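# Rotate the upright cardboard box into the blue rectangle

## Task

Rotate the standing cardboard box on the desk so that, when the robot lets go, every part of it rests within the blue rectangle.

## Robot and tools

Robot: two six-joint arms, left_arm and right_arm, each ending in a two-finger gripper whose fingers can fold. A part held in the outer quarter of the pads, near the tips, is squeezed at the requested force. Deeper toward the palm the grip may be loose, too hard, or may slip. Fingertips pushed down onto a surface fold easily unless the gripper is fully closed.

Frames: the scene frame has its origin at table-top height midway between the nominal bases, +x out over the table, +y toward left_arm, +z up. Calibrated bases: left_arm at (+0.055, +0.355, +0.022) m, quat_wxyz (+1.000, 0, 0, -0.014); right_arm at (+0.027, -0.454, +0.022) m, quat_wxyz (+1.000, 0, 0, +0.018). Both bases have +z up. Each arm's end_effector_position (m), quaternion, velocities and wrist-camera pose are given in that arm's own base frame. Fixed cameras and the table use the scene frame. The printed hand pose can be off by a few cm. The gripper's +z points along the fingers and it opens along y. end_effector_position is the point between the closed pads.

Row format (execute_actions and move): one flat list of 18 numbers, each in [-1, 1], covering both arms. Order: left_arm shoulder pan, shoulder lift, elbow, wrist 1, wrist 2, wrist 3, then gripper position, force_limit, speed; then the same nine numbers for right_arm. The six joint numbers are offsets, not poses. They count from the Joint targets in force when the action starts, and 1.0 equals 2.222 rad. Repeating an offset moves the arm further. Stated joint ranges: elbow -3.142 to 3.142 rad, all other joints -6.283 to 6.283. An action that pushes a joint more than 0.010 rad past its range is refused for both arms. The gripper numbers are absolute commands. position: +1 is open (140 mm), about -0.8 is pads touching, -1 closes until blocked. force_limit: -1 is about 14 N, 0 about 40 N, +1 about 58 N. speed: -1 about 30 mm/s, 0 about 140, +1 about 250; a faster close grips harder. force_limit and speed start at +1. To leave a gripper unchanged, resend its last three numbers; a 0 is a real command.

execute_actions: actions is a list of actions; each action holds up to 15 rows. Each row lasts one step of 1/30 s, and the last row is held to fill 15 steps (0.5 s). cameras picks the images: null or ["all"] for all, [] for none. An empty actions list just reports state.

move: target is one 18-number row or a list of up to 15 rows. Every row's offsets count from the same starting Joint targets. speed is in rad/s for the joint with the farthest to go: 0.01 to 3.14, default 0.5. Use much slower speeds near contact. blend (rad) rounds corners between listed targets. stop_force (3 to 120 N, both arms) ends an arm's path once its wrist senses that much push against its motion. zero (default true) re-zeroes the sensor first. Leave stop_force out when backing off a surface. blocking=false returns early, but cannot be combined with stop_force. The result adds a "move:" line: done, off_target, moving, held or fault, and possibly limits=held.

wait: seconds from 0 to 10, while arms hold. stop: brakes a running move. zoom_image: camera (cam_high, cam_low, cam_left_wrist, cam_right_wrist) and region [x0, y0, x1, y1] in pixels, at most 504x504. Images are 672x504. zero_wrist_force: arm name; it re-zeroes that wrist sensor. finished_scene: scene number (1 or 2); call it only once the box sits fully in the rectangle with the grippers released.

Results: Joint positions, velocities, targets and torques are listed per arm in joint order. Torque readings include the arm's own weight; positive means toward larger angles. Wrist force and torque are in the gripper's axes, zeroed at scene start. object_status: 0 moving, 1 blocked while opening, 2 blocked while closing (a grip), 3 reached the requested position or pads met. position_measured is in counts: 3 is open, 75 is about 100 mm, 139 about 60 mm, 200 about 20 mm, 230 pads touching. "joint sent to its limit" means a joint was clipped at its end. "joint command not followed" means the clearance check between the arms altered commands. MOTOR HOT warns of overheating.

Limits: each control step keeps a target within 0.651 rad of its measured angle. The gripper may not be commanded more than 150 mm away. Motion lags commands by 0.09 to 0.21 s.

Avoid: an external force of about 150 N or contact torque at a joint limit stops that arm for 10 s. Joint limits: pan and lift 103 N m, elbow 88.9, wrists about 17; a wrist pushes with only about 13.7 N m. Arms are stiff, so aiming even slightly past firm contact can fault. Don't let the arms or grippers collide or squeeze each other. Don't knock the box over, drop it, slam it, release it while it moves, or let anything leave the table. Avoid heavy twisting on the gripper. Long stretched poses heat motors, and over-temperature locks an arm for 30 to 60 s. The box may occasionally be nudged by outside disturbances.

Each tool is called as name(argument=value, ...) on one line, values as JSON.

## Session

execute_actions(actions=[])

Scene clock: 0.00 s.
left_arm: end_effector_position=(+0.9727, -0.0069, +0.1944) position_measured=3 object_status=3 end_effector_quat_wxyz=(+0.172, +0.709, +0.237, +0.641) | right_arm: end_effector_position=(+0.0431, -0.0141, +0.3407) position_measured=3 object_status=3 end_effector_quat_wxyz=(+0.736, +0.239, -0.629, +0.068)
Joint positions: left_arm=[-0.24 -0.594 1.345 -3.768 -1.273 2.519] | right_arm=[-0.036 -1.625 2.091 -0.36 -2.059 -0.222]
Joint velocities: within noise
Joint torques (N m): no reading
Wrist force (N): no reading
Wrist torque (N m): no reading
Wrist force, peak (N): no reading
Joint targets: left_arm=[-0.240 -0.594 1.345 -3.768 -1.273 2.519] | right_arm=[-0.036 -1.625 2.091 -0.360 -2.059 -0.222]
Tool commands: left_gripper/position=+1.0 left_gripper/force_limit=+1.0 left_gripper/speed=+1.0 right_gripper/position=+1.0 right_gripper/force_limit=+1.0 right_gripper/speed=+1.0

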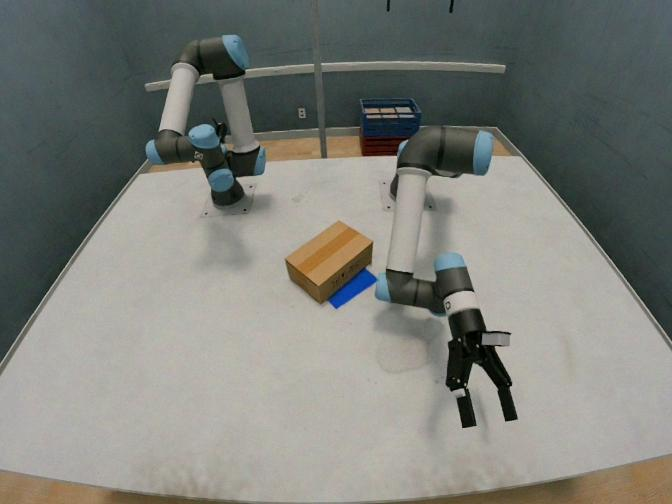

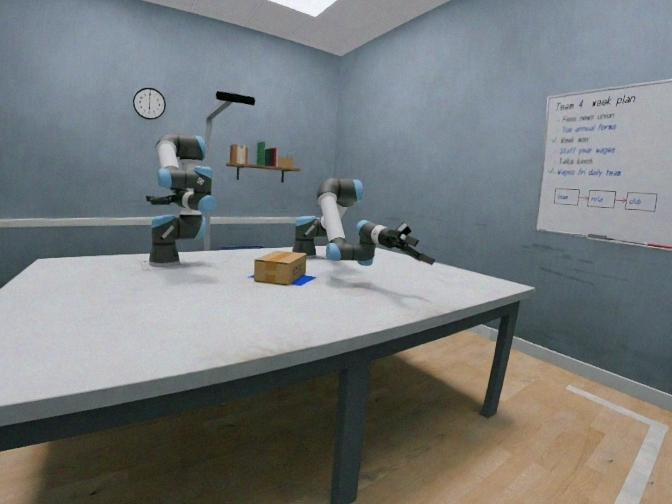

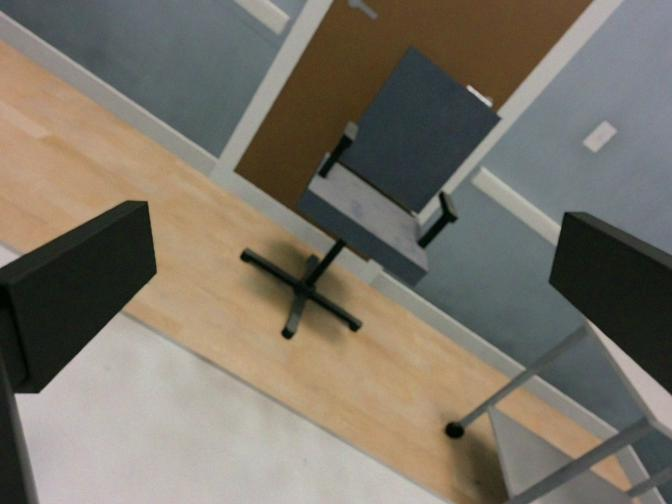

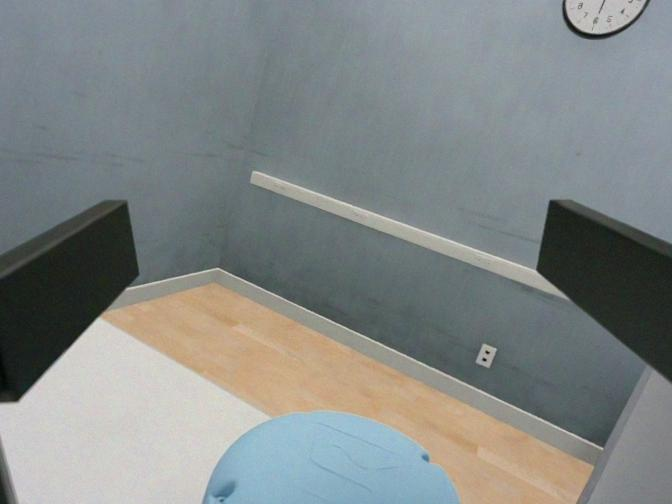

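zoom_image(camera="cam_high", region=[260, 200, 400, 320])

zoom_image(camera="cam_low", region=[220, 220, 340, 310])

Scaled by 3.600 from the camera's 672x504 image, which has a finer 960x720 frame.

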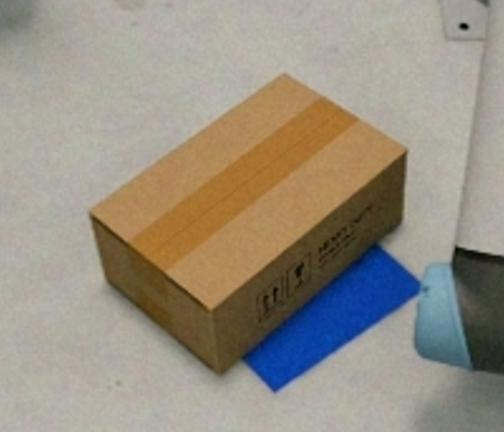

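Scaled by 4.200 from the camera's 672x504 image, which has a finer 960x720 frame.

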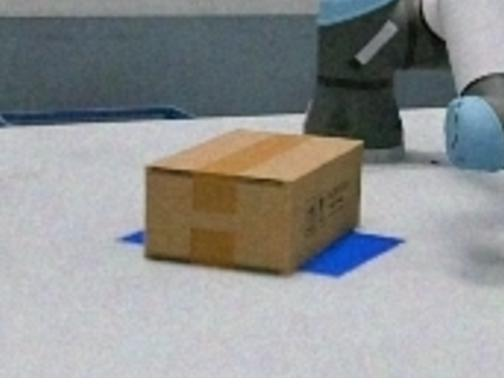

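move(target=[0,0,0,0,0,0,1,1,1,0.2946,0.1377,-0.5092,-0.3832,0.2197,0.0999,1,1,1], speed=0.8)

Scene clock: 64.77 s.
left_arm: end_effector_position=(+0.9727, -0.0069, +0.1944) position_measured=3 object_status=3 end_effector_quat_wxyz=(+0.172, +0.709, +0.237, +0.641) | right_arm: end_effector_position=(+0.3890, +0.4407, +0.4011) position_measured=3 object_status=3 end_effector_quat_wxyz=(+0.000, -0.304, +0.953, +0.000)
Joint positions: left_arm=[-0.24 -0.594 1.345 -3.768 -1.273 2.519] | right_arm=[0.619 -1.319 0.96 -1.211 -1.571 0]
Joint velocities: within noise
Joint torques (N m): left_arm=[3.05 -57.07 -20.85 -2.52 -0.08 0.59] | right_arm=[12.25 -20.56 -39.51 -6.54 0.96 1.94]
Wrist force (N): left_arm=[0.0 0.1 0.1] | right_arm=[-2.5 -2.0 -1.7]
Wrist torque (N m): left_arm=[0.02 0.01 0.00] | right_arm=[-0.46 0.00 0.15]
Wrist force, peak (N): left_arm=[-0.4 0.0 0.0] | right_arm=[-3.4 -0.6 -4.3]
Joint targets: left_arm=[-0.240 -0.594 1.345 -3.768 -1.273 2.519] | right_arm=[0.619 -1.319 0.959 -1.211 -1.571 0.000]
move: done

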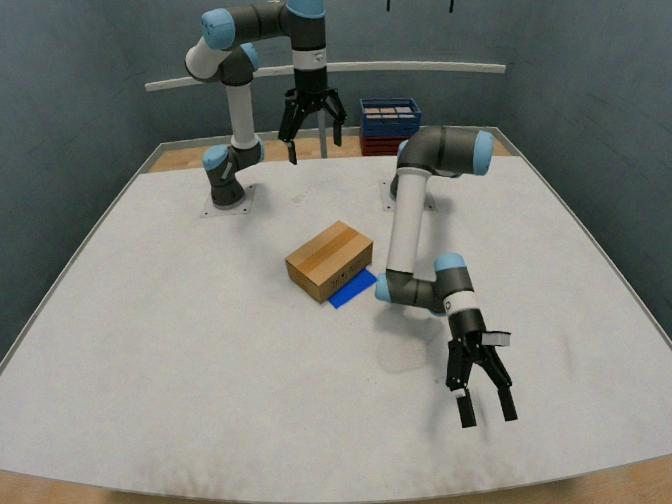

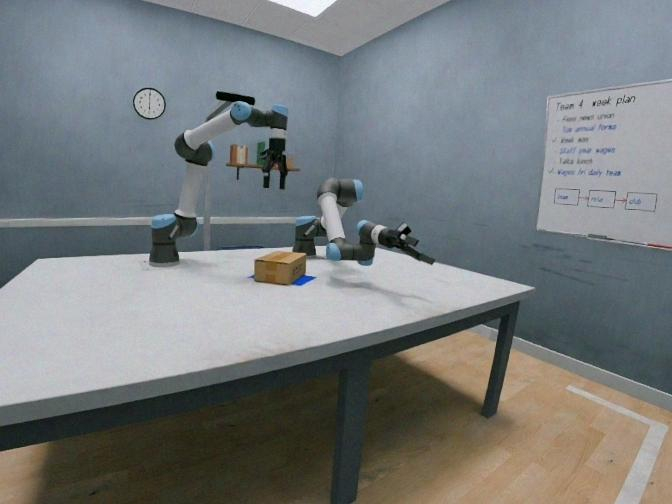

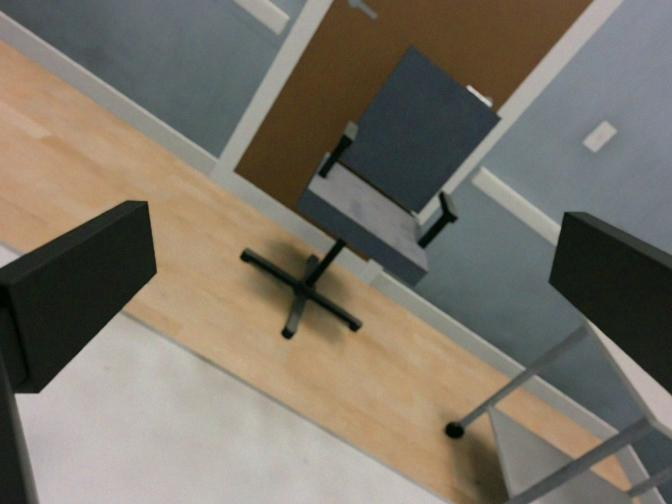

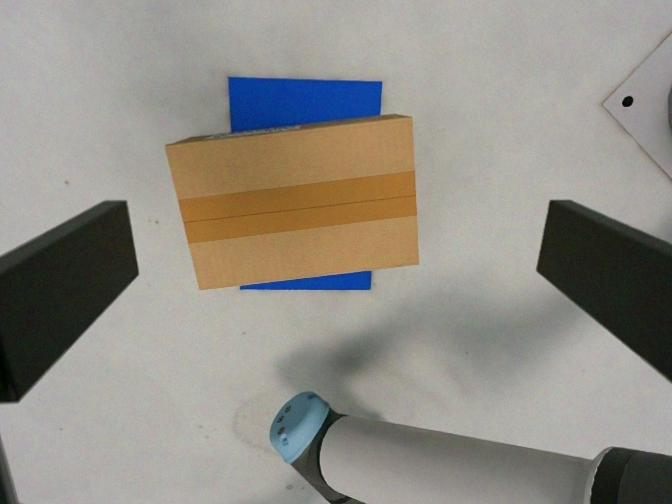

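zoom_image(camera="cam_right_wrist", region=[150, 60, 450, 310])

Scaled by 1.680 from the camera's 672x504 image, which has a finer 960x720 frame.

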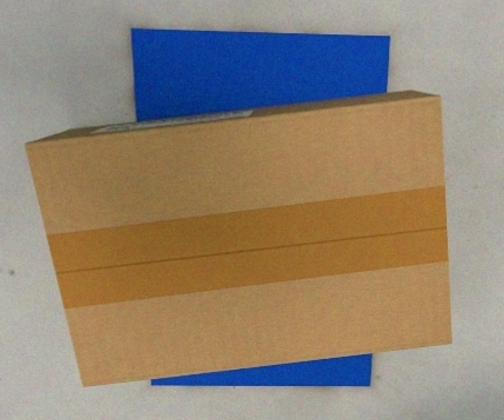

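move(target=[0,0,0,0,0,0,1,1,1,0,-0.0798,0.2696,-0.1897,0,0,1,1,1], speed=0.7, cameras=["cam_high","cam_right_wrist"])

zoom_image(camera="cam_right_wrist", region=[100, 20, 500, 420])

Scene clock: 106.87 s.
left_arm: end_effector_position=(+0.9727, -0.0069, +0.1944) position_measured=3 object_status=3 end_effector_quat_wxyz=(+0.172, +0.709, +0.237, +0.641) | right_arm: end_effector_position=(+0.3484, +0.4119, +0.2511) position_measured=3 object_status=3 end_effector_quat_wxyz=(+0.000, -0.304, +0.953, +0.000)
Joint positions: left_arm=[-0.24 -0.594 1.345 -3.768 -1.273 2.519] | right_arm=[0.619 -1.496 1.558 -1.632 -1.571 0]
Joint velocities: within noise
Joint torques (N m): left_arm=[4.86 -57.89 -22.46 -2.09 -0.4 1.17] | right_arm=[11.24 -46.61 -13.45 -6.61 0.89 1.89]
Wrist force (N): left_arm=[-0.1 -0.1 0.0] | right_arm=[-2.4 -1.4 -1.8]
Wrist torque (N m): left_arm=[-0.02 0.01 0.00] | right_arm=[-0.40 -0.05 0.18]
Wrist force, peak (N): left_arm=[-0.4 0.0 -0.1] | right_arm=[-2.2 -1.9 -3.2]
Joint targets: left_arm=[-0.240 -0.594 1.345 -3.768 -1.273 2.519] | right_arm=[0.619 -1.497 1.558 -1.633 -1.571 0.000]
move: done
Images, in order (width x height): cam_high 672x504, cam_right_wrist 672x504.

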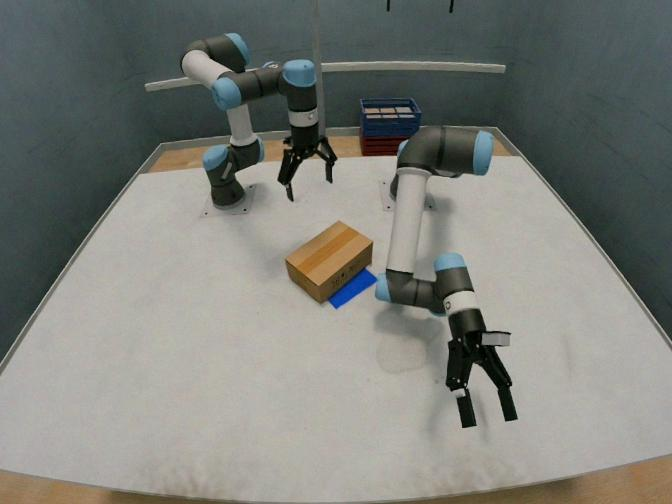

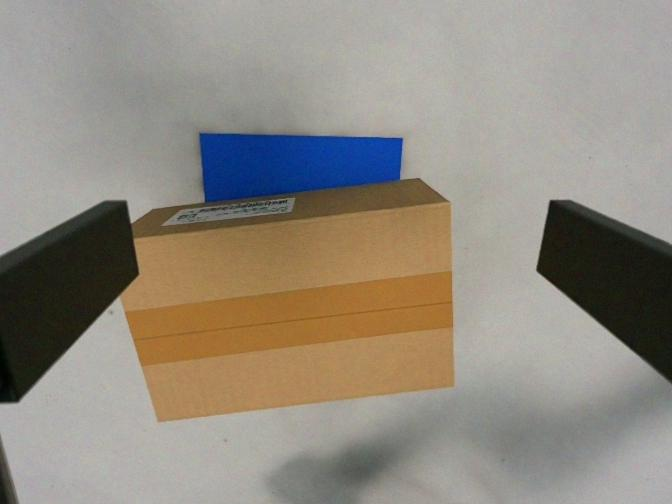

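Scaled by 1.260 from the camera's 672x504 image, which has a finer 960x720 frame.

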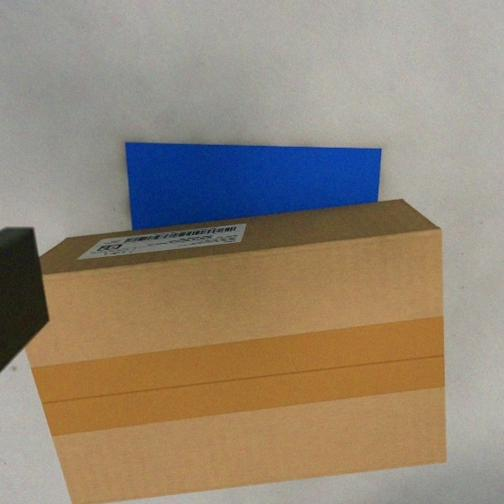

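move(target=[-0.1884,-0.4470,0.2459,0.8519,-0.1340,-0.3695,-1,-1,0,-0.1257,0.0074,0.0993,-0.1069,0,-0.1720,-1,-1,0], speed=0.8)

Scene clock: 189.53 s.
left_arm: end_effector_position=(+0.4511, -0.1805, +0.1587) position_measured=233 object_status=3 end_effector_quat_wxyz=(+0.000, +0.924, +0.382, +0.000) | right_arm: end_effector_position=(+0.4394, +0.2967, +0.1592) position_measured=233 object_status=3 end_effector_quat_wxyz=(+0.000, -0.353, +0.936, +0.000)
Joint positions: left_arm=[-0.659 -1.587 1.891 -1.876 -1.57 1.698] | right_arm=[0.34 -1.48 1.779 -1.87 -1.571 -0.382]
Joint velocities: within noise
Joint torques (N m): left_arm=[-6.08 -36.51 -8.34 -1.26 -0.9 -2.5] | right_arm=[-11.47 -14.23 -11.99 -6.6 0.85 -2.08]
Wrist force (N): left_arm=[-1.5 0.9 1.3] | right_arm=[-2.3 -1.6 -1.8]
Wrist torque (N m): left_arm=[0.29 -0.03 0.05] | right_arm=[-0.41 -0.11 0.16]
Wrist force, peak (N): left_arm=[-2.5 -0.5 0.9] | right_arm=[-2.9 -1.8 -1.9]
Joint targets: left_arm=[-0.659 -1.587 1.891 -1.875 -1.570 1.698] | right_arm=[0.340 -1.480 1.779 -1.870 -1.571 -0.382]
move: done

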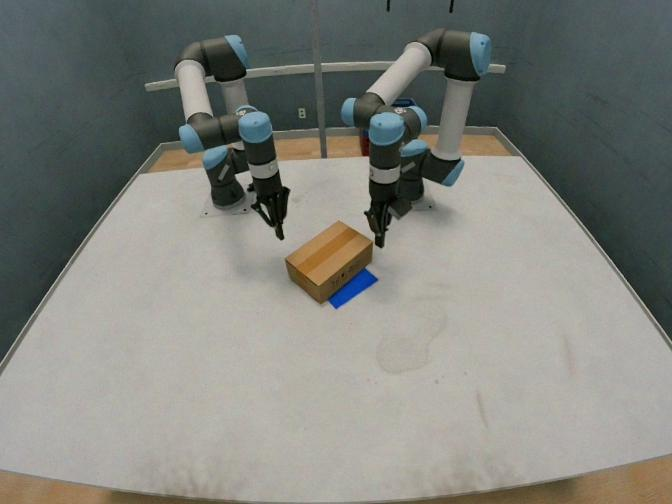

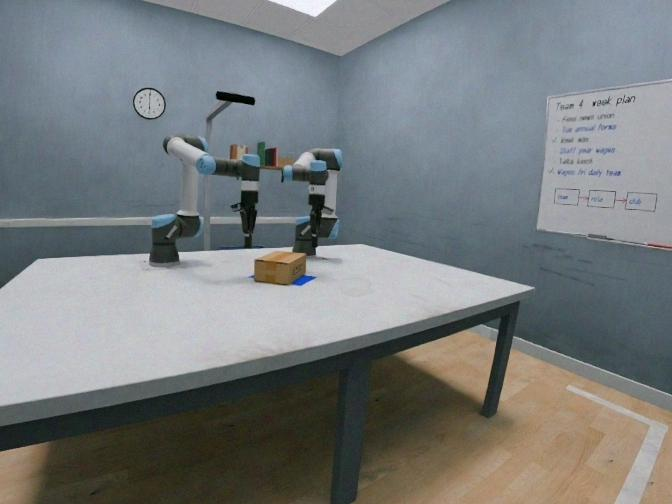

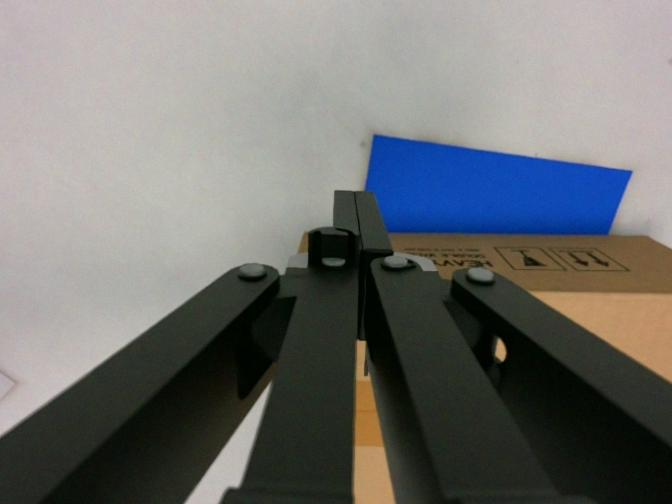

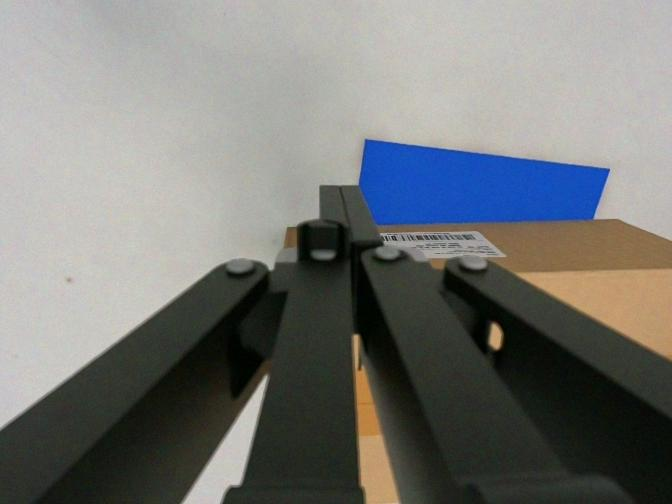

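move(target=[0,0.0611,0.0862,-0.1473,0,0,-1,-1,0,0,0.0568,0.0825,-0.1394,0,0,-1,-1,0], speed=0.3)

Scene clock: 233.83 s.
left_arm: end_effector_position=(+0.4510, -0.1804, +0.0418) position_measured=233 object_status=3 end_effector_quat_wxyz=(+0.000, +0.924, +0.382, +0.000) | right_arm: end_effector_position=(+0.4395, +0.2968, +0.0425) position_measured=233 object_status=3 end_effector_quat_wxyz=(+0.000, -0.353, +0.936, +0.000)
Joint positions: left_arm=[-0.659 -1.451 2.083 -2.202 -1.57 1.698] | right_arm=[0.34 -1.354 1.962 -2.18 -1.571 -0.382]
Joint velocities: within noise
Joint torques (N m): left_arm=[-5.82 -15.28 -7.39 -5.83 -0.66 -2.42] | right_arm=[-11.28 -16.95 -10.38 -6.76 0.81 -2.03]
Wrist force (N): left_arm=[-1.1 1.1 1.3] | right_arm=[-2.6 -1.9 -1.5]
Wrist torque (N m): left_arm=[0.32 -0.11 0.04] | right_arm=[-0.47 -0.08 0.12]
Wrist force, peak (N): left_arm=[-1.1 1.2 2.0] | right_arm=[-2.5 -2.0 -2.6]
Joint targets: left_arm=[-0.659 -1.451 2.083 -2.203 -1.570 1.698] | right_arm=[0.340 -1.354 1.962 -2.180 -1.571 -0.382]
move: done

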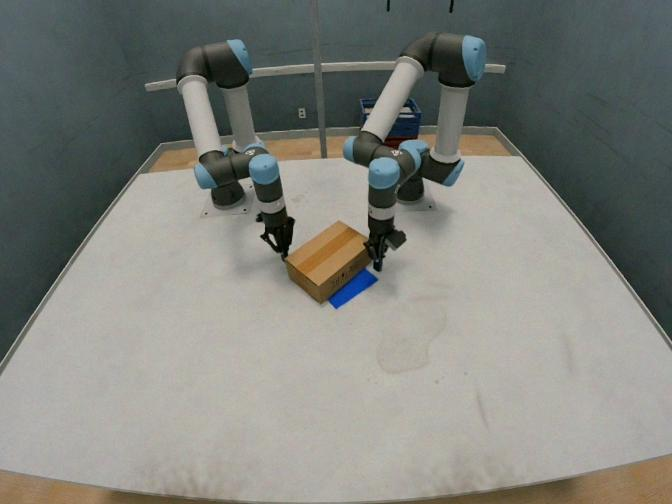

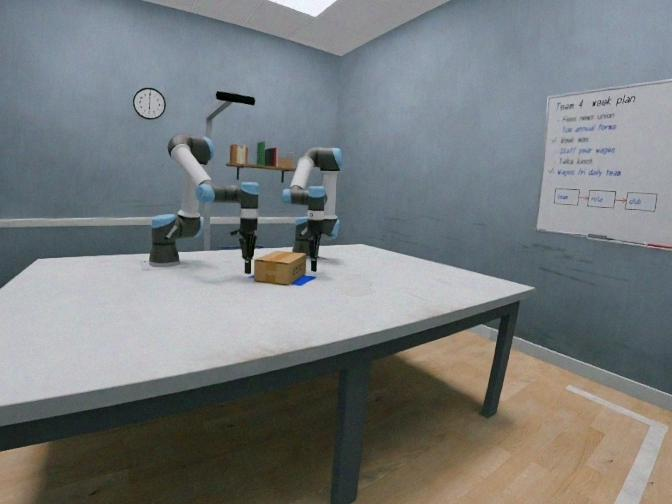

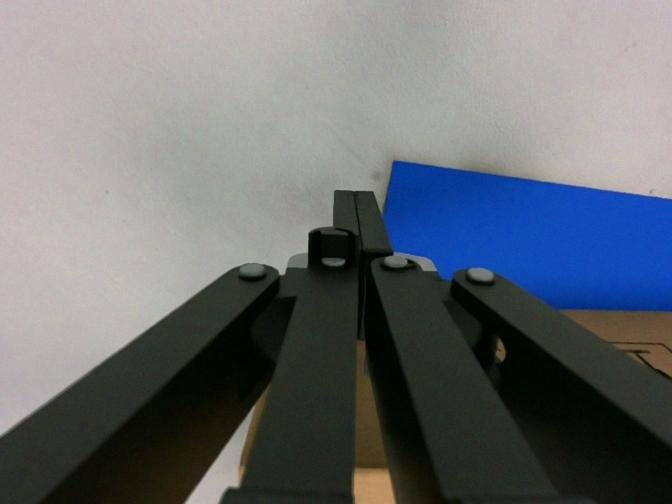

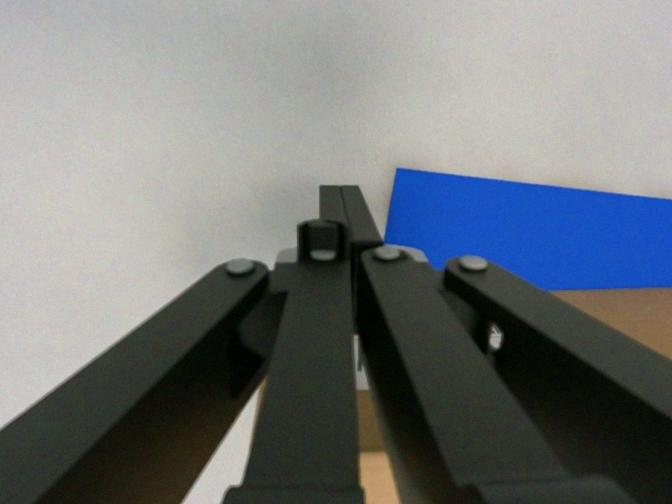

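move(target=[[-0.0397,-0.0149,0.0171,-0.0022,0,-0.0400,-1,-1,0,0.0089,0.0275,-0.0364,0.0089,0,0.0089,-1,-1,0],[-0.0837,-0.0573,0.0616,-0.0042,0,-0.2536,-1,-1,0,0,0.0704,-0.0970,0.0266,0,-0.1696,-1,-1,0],[-0.1383,-0.0805,0.0837,-0.0032,0,-0.4732,-1,-1,0,0.0054,0.1165,-0.1667,0.0502,0,-0.3293,-1,-1,0]], speed=[0.08, 0.22, 0.25], blend=[0.02, 0.05, 0], stop_force=40)

Scene clock: 252.93 s.
left_arm: end_effector_position=(+0.3312, -0.2446, +0.0418) position_measured=233 object_status=3 end_effector_quat_wxyz=(+0.000, +0.722, +0.692, +0.000) | right_arm: end_effector_position=(+0.5543, +0.3455, +0.0423) position_measured=233 object_status=3 end_effector_quat_wxyz=(+0.000, -0.669, +0.743, +0.000)
Joint positions: left_arm=[-0.966 -1.63 2.269 -2.21 -1.57 0.647] | right_arm=[0.352 -1.095 1.592 -2.068 -1.571 -1.114]
Joint velocities: within noise
Joint torques (N m): left_arm=[-6.9 -30.14 -5.88 -1.47 -0.32 -2.5] | right_arm=[8.84 -26.43 -37.48 -0.17 0.81 -2.16]
Wrist force (N): left_arm=[-0.4 1.1 0.9] | right_arm=[-1.5 -1.7 -1.2]
Wrist torque (N m): left_arm=[0.28 -0.11 0.07] | right_arm=[-0.46 -0.17 0.16]
Wrist force, peak (N): left_arm=[-1.1 1.4 1.3] | right_arm=[-2.9 -2.0 -1.7]
Joint targets: left_arm=[-0.966 -1.630 2.269 -2.210 -1.570 0.647] | right_arm=[0.352 -1.095 1.592 -2.068 -1.571 -1.114]
move: done

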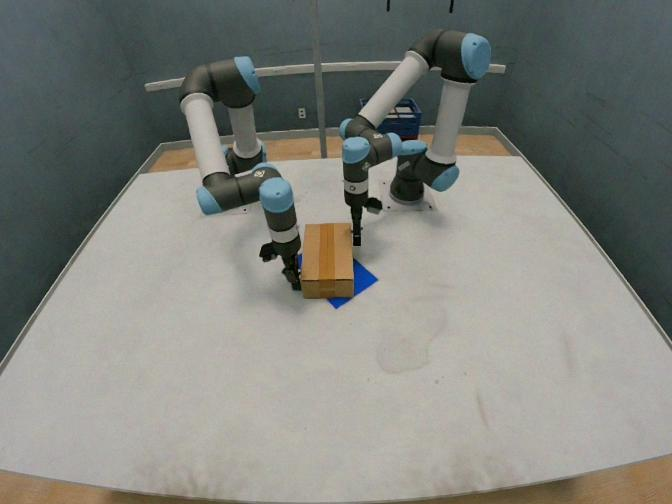

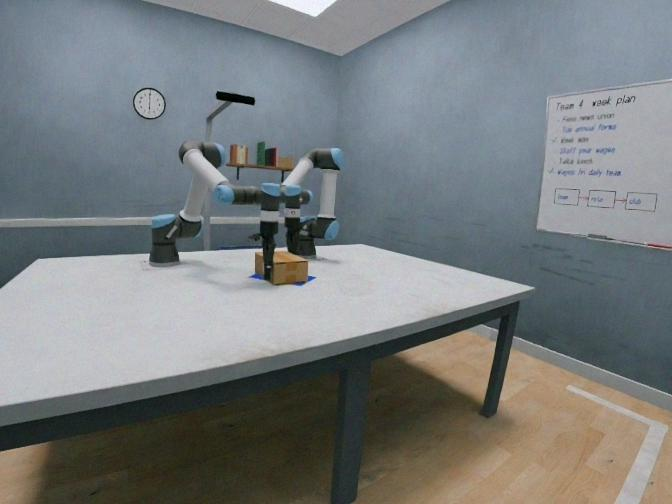

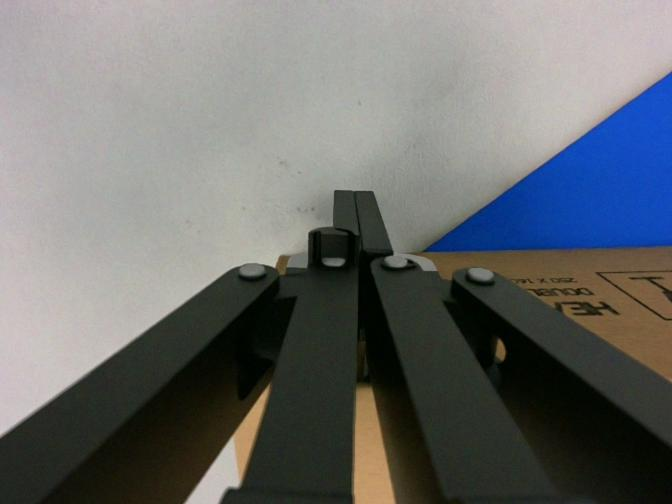

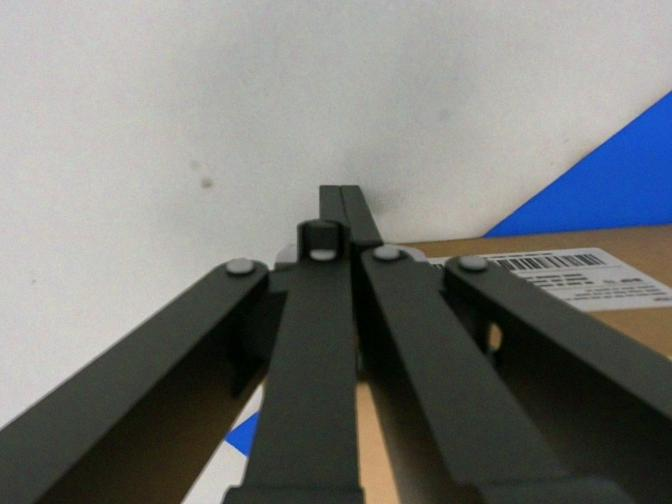

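move(target=[[-0.0525,0.0029,-0.0027,-0.0002,0,-0.2174,-1,-1,0,0.0158,0.0453,-0.0730,0.0277,0,-0.1491,-1,-1,0],[-0.0801,0.0244,-0.0237,-0.0007,0,-0.3717,-1,-1,0,0.0334,0.0760,-0.1248,0.0488,0,-0.2582,-1,-1,0]], speed=0.22, blend=[0.05, 0], stop_force=40)

Scene clock: 269.00 s.
left_arm: end_effector_position=(+0.2920, -0.3200, +0.0420) position_measured=233 object_status=3 end_effector_quat_wxyz=(+0.000, +0.464, +0.886, +0.000) | right_arm: end_effector_position=(+0.5991, +0.4182, +0.0427) position_measured=233 object_status=3 end_effector_quat_wxyz=(+0.000, +0.871, -0.492, +0.000)
Joint positions: left_arm=[-1.144 -1.576 2.216 -2.211 -1.57 -0.179] | right_arm=[0.426 -0.926 1.315 -1.96 -1.571 -1.687]
Joint velocities: within noise
Joint torques (N m): left_arm=[-6.88 -10.14 -38.46 -5.82 -0.13 -2.57] | right_arm=[13.3 -32.14 -38.29 -0.09 0.72 -1.98]
Wrist force (N): left_arm=[-0.4 1.1 1.0] | right_arm=[-1.6 -1.7 -1.6]
Wrist torque (N m): left_arm=[0.34 -0.07 0.04] | right_arm=[-0.42 -0.12 0.18]
Wrist force, peak (N): left_arm=[-0.7 1.2 1.1] | right_arm=[-1.2 -2.8 -2.2]
Joint targets: left_arm=[-1.144 -1.576 2.216 -2.211 -1.570 -0.179] | right_arm=[0.426 -0.926 1.315 -1.960 -1.571 -1.687]
move: done

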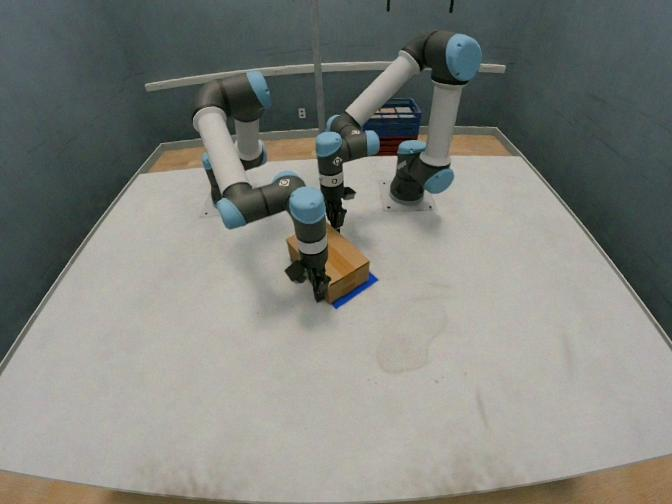

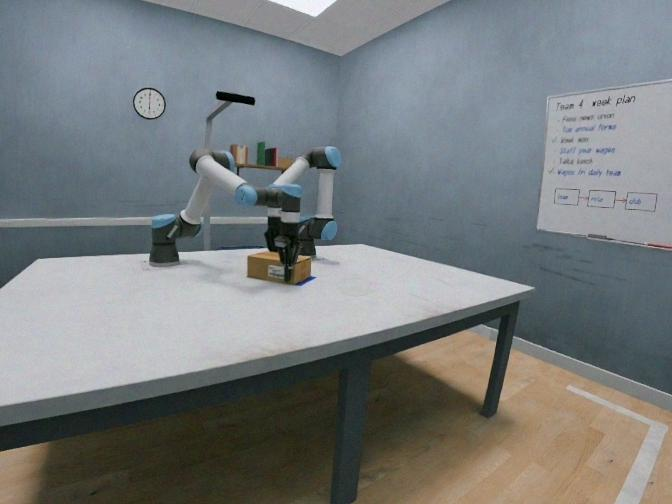

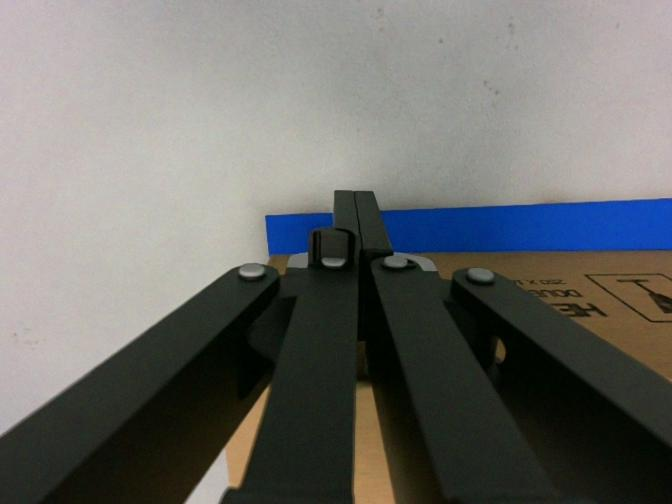

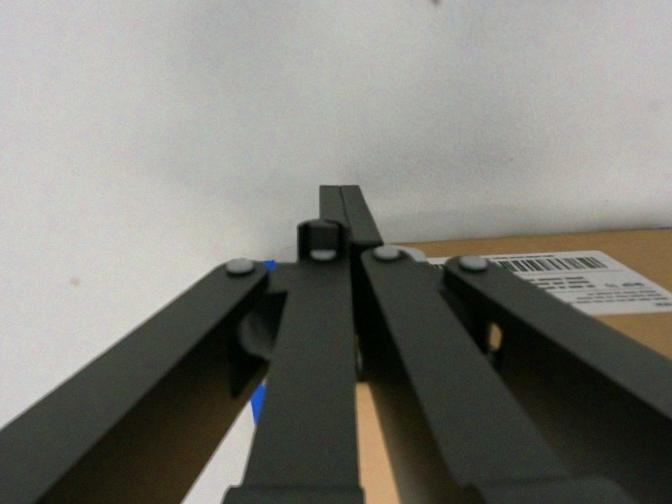

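move(target=[[-0.0067,-0.0337,0.0320,0.0016,0,-0.0065,-1,-1,0,-0.0183,0,0.0004,-0.0004,0,-0.0181,-1,-1,0],[0.0972,-0.1226,-0.2124,0.3350,0,0.0824,-1,-1,0,-0.0293,-0.0881,0.1435,-0.0554,0,-0.0456,-1,-1,0]], speed=[0.15, 0.5], blend=[0.01, 0])

Scene clock: 328.57 s.
left_arm: end_effector_position=(+0.3307, -0.2191, +0.3007) position_measured=233 object_status=3 end_effector_quat_wxyz=(+0.000, +0.449, +0.893, +0.000) | right_arm: end_effector_position=(+0.5390, +0.3459, +0.0424) position_measured=233 object_status=3 end_effector_quat_wxyz=(+0.000, +0.879, -0.476, +0.000)
Joint positions: left_arm=[-0.928 -1.848 1.744 -1.467 -1.57 0.004] | right_arm=[0.361 -1.122 1.633 -2.083 -1.571 -1.789]
Joint velocities: within noise
Joint torques (N m): left_arm=[8.45 -22.85 -44.69 -1.33 0.18 2.4] | right_arm=[-12.71 -65.32 -11.68 -6.63 -1.12 -2.04]
Wrist force (N): left_arm=[-1.3 1.3 0.8] | right_arm=[-2.5 -1.6 -1.4]
Wrist torque (N m): left_arm=[0.40 -0.05 0.05] | right_arm=[-0.38 -0.07 0.14]
Wrist force, peak (N): left_arm=[0.3 1.2 2.6] | right_arm=[-5.6 -2.0 -1.8]
Joint targets: left_arm=[-0.928 -1.848 1.744 -1.467 -1.570 0.004] | right_arm=[0.361 -1.122 1.633 -2.083 -1.571 -1.789]
move: done

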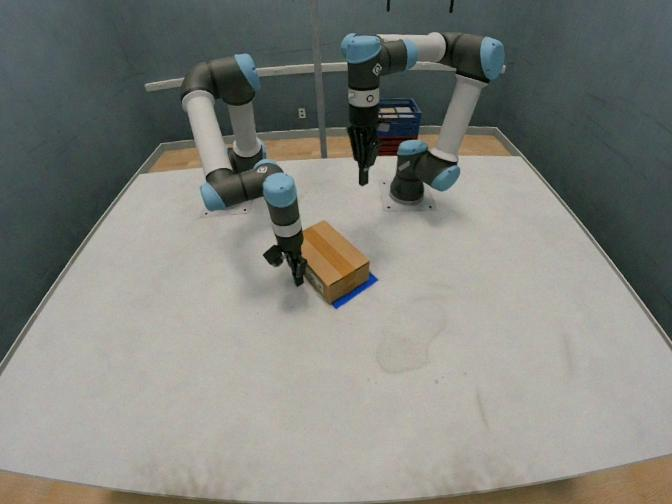

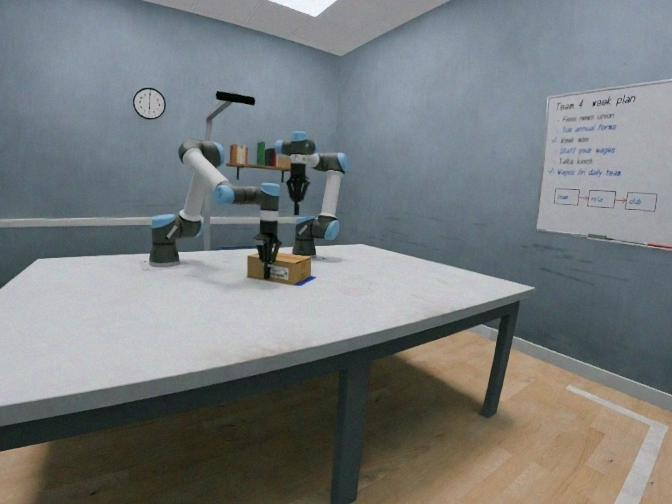

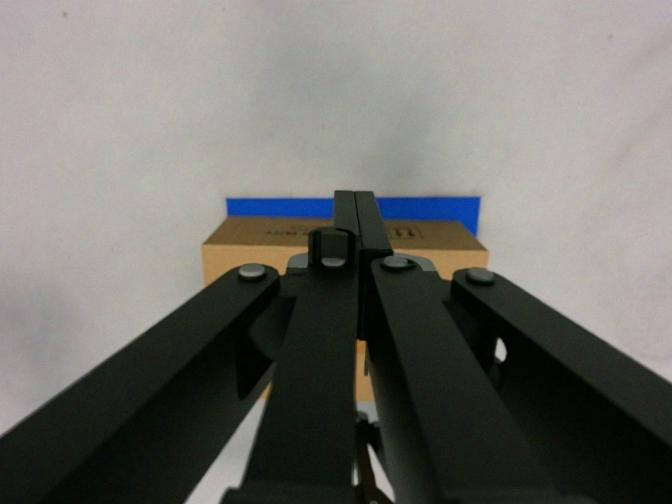

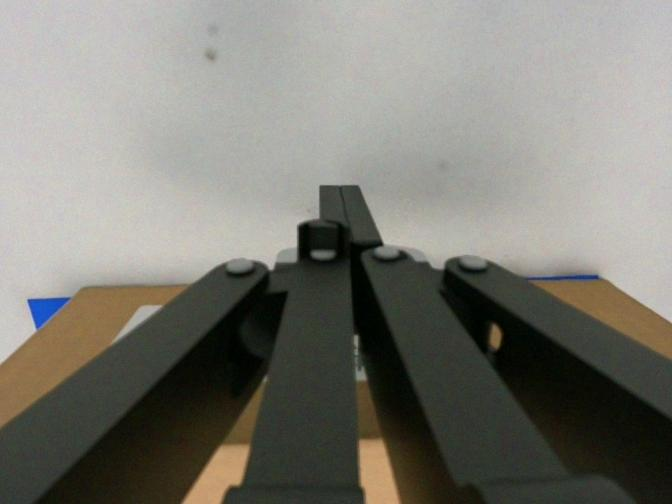

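zoom_image(camera="cam_left_wrist", region=[190, 170, 510, 410])

zoom_image(camera="cam_right_wrist", region=[0, 250, 320, 490])

zoom_image(camera="cam_right_wrist", region=[400, 220, 672, 424])

Scaled by 1.575 from the camera's 672x504 image, which has a finer 960x720 frame.

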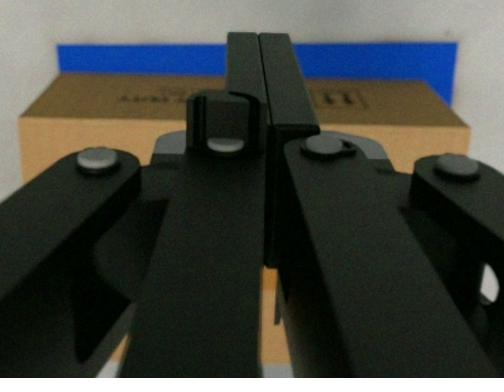

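Scaled by 1.575 from the camera's 672x504 image, which has a finer 960x720 frame.

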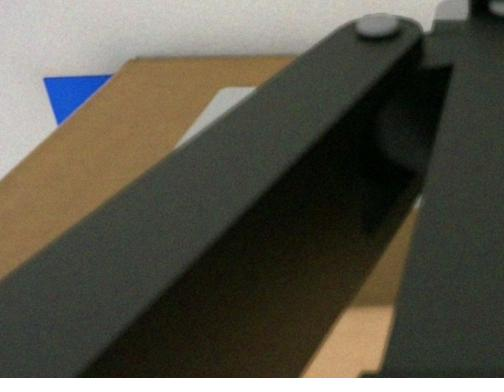

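Scaled by 1.853 from the camera's 672x504 image, which has a finer 960x720 frame.

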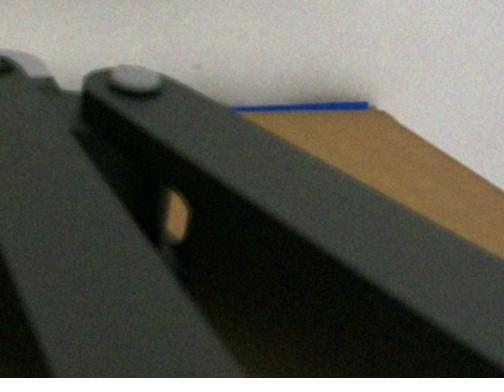

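move(target=[[0,0,0,0,0,0,-1,-1,0,0,0,0,0,0,0,1,-1,0],[0,0,0,0,0,0,-1,-1,0,0,0.0114,0.0103,-0.0217,0,-0.0079,1,-1,0],[0,0,0,0,0,0,-1,-1,0,0.0211,0.0116,0.0099,-0.0215,0,0.0132,1,-1,0]], speed=[0.2,0.1,0.05])

zoom_image(camera="cam_left_wrist", region=[190, 170, 510, 410])

Scene clock: 360.00 s.
left_arm: end_effector_position=(+0.3307, -0.2190, +0.3008) position_measured=233 object_status=3 end_effector_quat_wxyz=(+0.000, +0.449, +0.893, +0.000) | right_arm: end_effector_position=(+0.5226, +0.3707, +0.0214) position_measured=3 object_status=3 end_effector_quat_wxyz=(+0.000, +0.884, -0.468, +0.000)
Joint positions: left_arm=[-0.928 -1.848 1.744 -1.467 -1.57 0.004] | right_arm=[0.407 -1.096 1.655 -2.131 -1.571 -1.76]
Joint velocities: within noise
Joint torques (N m): left_arm=[7.6 -23.41 -36.67 -1.6 0.31 2.08] | right_arm=[12.41 -25.82 -37.84 -0.32 -0.99 2.11]
Wrist force (N): left_arm=[-1.0 1.4 1.1] | right_arm=[-1.2 -1.6 -1.4]
Wrist torque (N m): left_arm=[0.43 -0.11 0.05] | right_arm=[-0.41 -0.10 0.03]
Wrist force, peak (N): left_arm=[-1.3 1.6 1.2] | right_arm=[-2.5 -2.2 -2.4]
Joint targets: left_arm=[-0.928 -1.848 1.744 -1.467 -1.570 0.004] | right_arm=[0.408 -1.096 1.655 -2.131 -1.571 -1.759]
move: done

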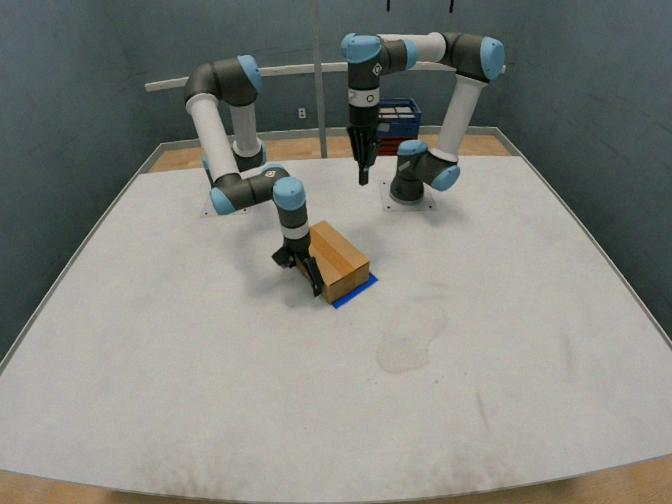

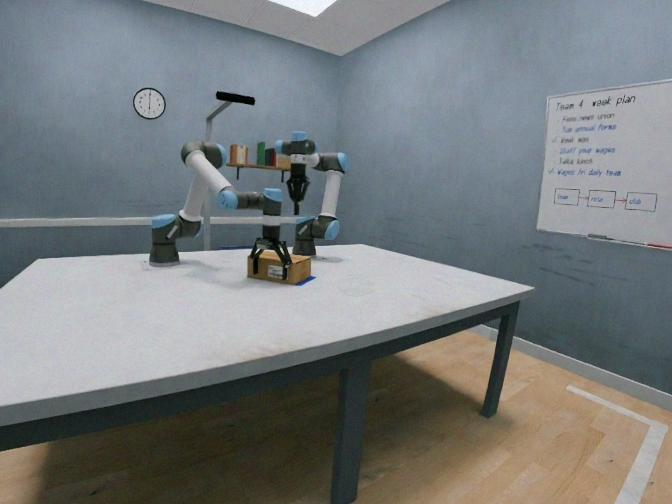

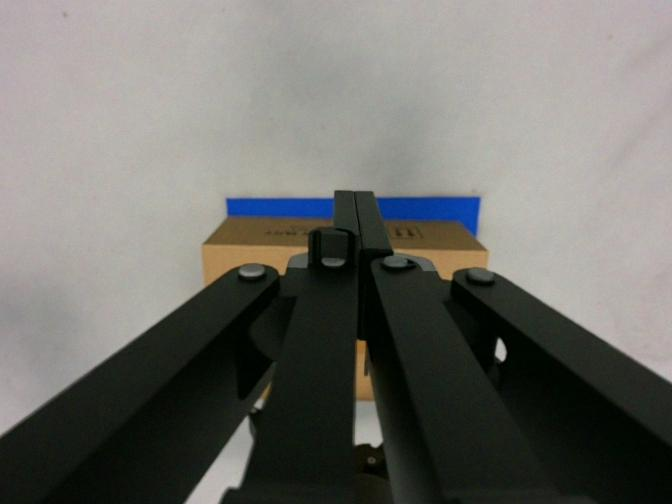

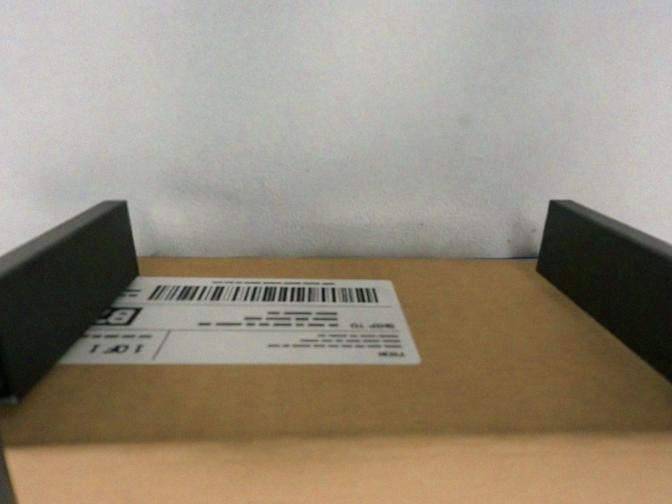

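Scaled by 1.575 from the camera's 672x504 image, which has a finer 960x720 frame.

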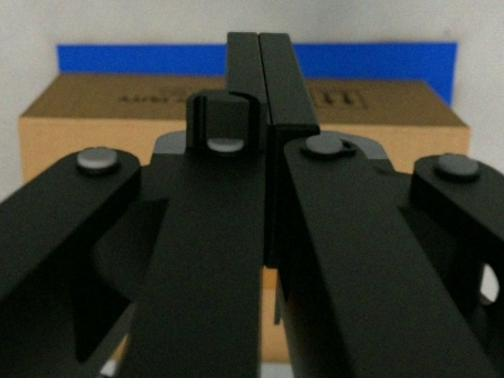

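move(target=[0,0,0,0,0,0,-1,-1,0,0.0157,0.0010,-0.0016,0.0006,0,0.0015,1,-1,0], speed=0.03, stop_force=40, cameras=["cam_high","cam_left_wrist","cam_right_wrist"])

zoom_image(camera="cam_left_wrist", region=[190, 170, 510, 410])

Scene clock: 373.73 s.
left_arm: end_effector_position=(+0.3307, -0.2190, +0.3008) position_measured=233 object_status=3 end_effector_quat_wxyz=(+0.000, +0.449, +0.893, +0.000) | right_arm: end_effector_position=(+0.5102, +0.3894, +0.0214) position_measured=3 object_status=3 end_effector_quat_wxyz=(+0.000, +0.891, -0.454, +0.000)
Joint positions: left_arm=[-0.928 -1.848 1.744 -1.467 -1.57 0.004] | right_arm=[0.443 -1.094 1.652 -2.129 -1.571 -1.756]
Joint velocities: within noise
Joint torques (N m): left_arm=[7.24 -23.95 -30.46 -1.97 0.62 2.2] | right_arm=[14.18 -26.51 -35.67 -0.08 1.44 1.87]
Wrist force (N): left_arm=[-1.1 1.4 1.3] | right_arm=[-0.5 -1.6 -1.0]
Wrist torque (N m): left_arm=[0.42 -0.08 0.05] | right_arm=[-0.41 -0.18 0.13]
Wrist force, peak (N): left_arm=[-1.2 1.7 1.2] | right_arm=[-1.1 -1.9 -1.6]
Joint targets: left_arm=[-0.928 -1.848 1.744 -1.467 -1.570 0.004] | right_arm=[0.443 -1.094 1.652 -2.129 -1.571 -1.756]
move: done
Images, in order (width x height): cam_high 672x504, cam_left_wrist 672x504, cam_right_wrist 672x504.

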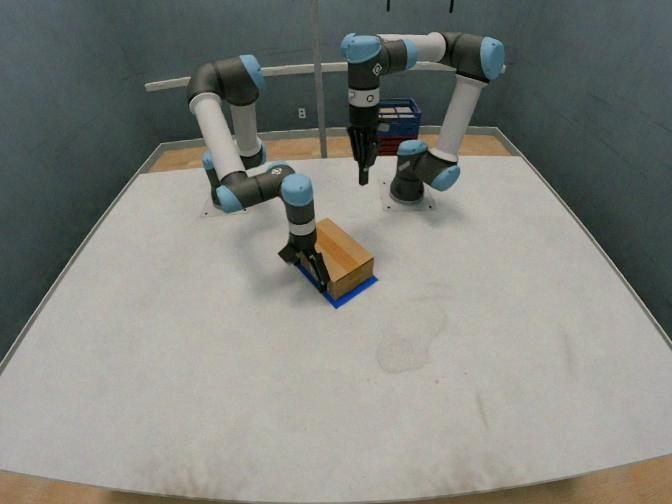

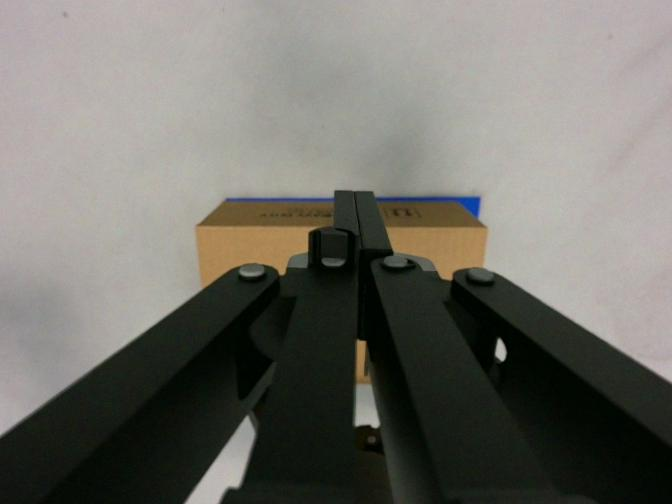

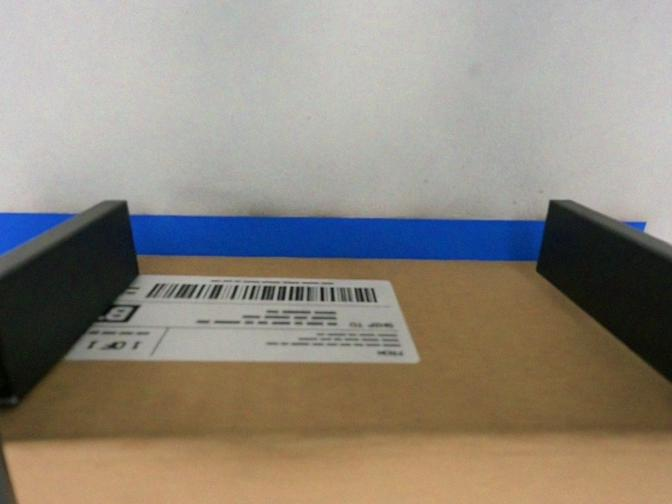

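Scaled by 1.575 from the camera's 672x504 image, which has a finer 960x720 frame.

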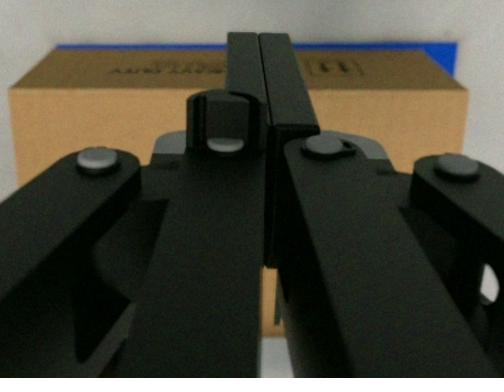

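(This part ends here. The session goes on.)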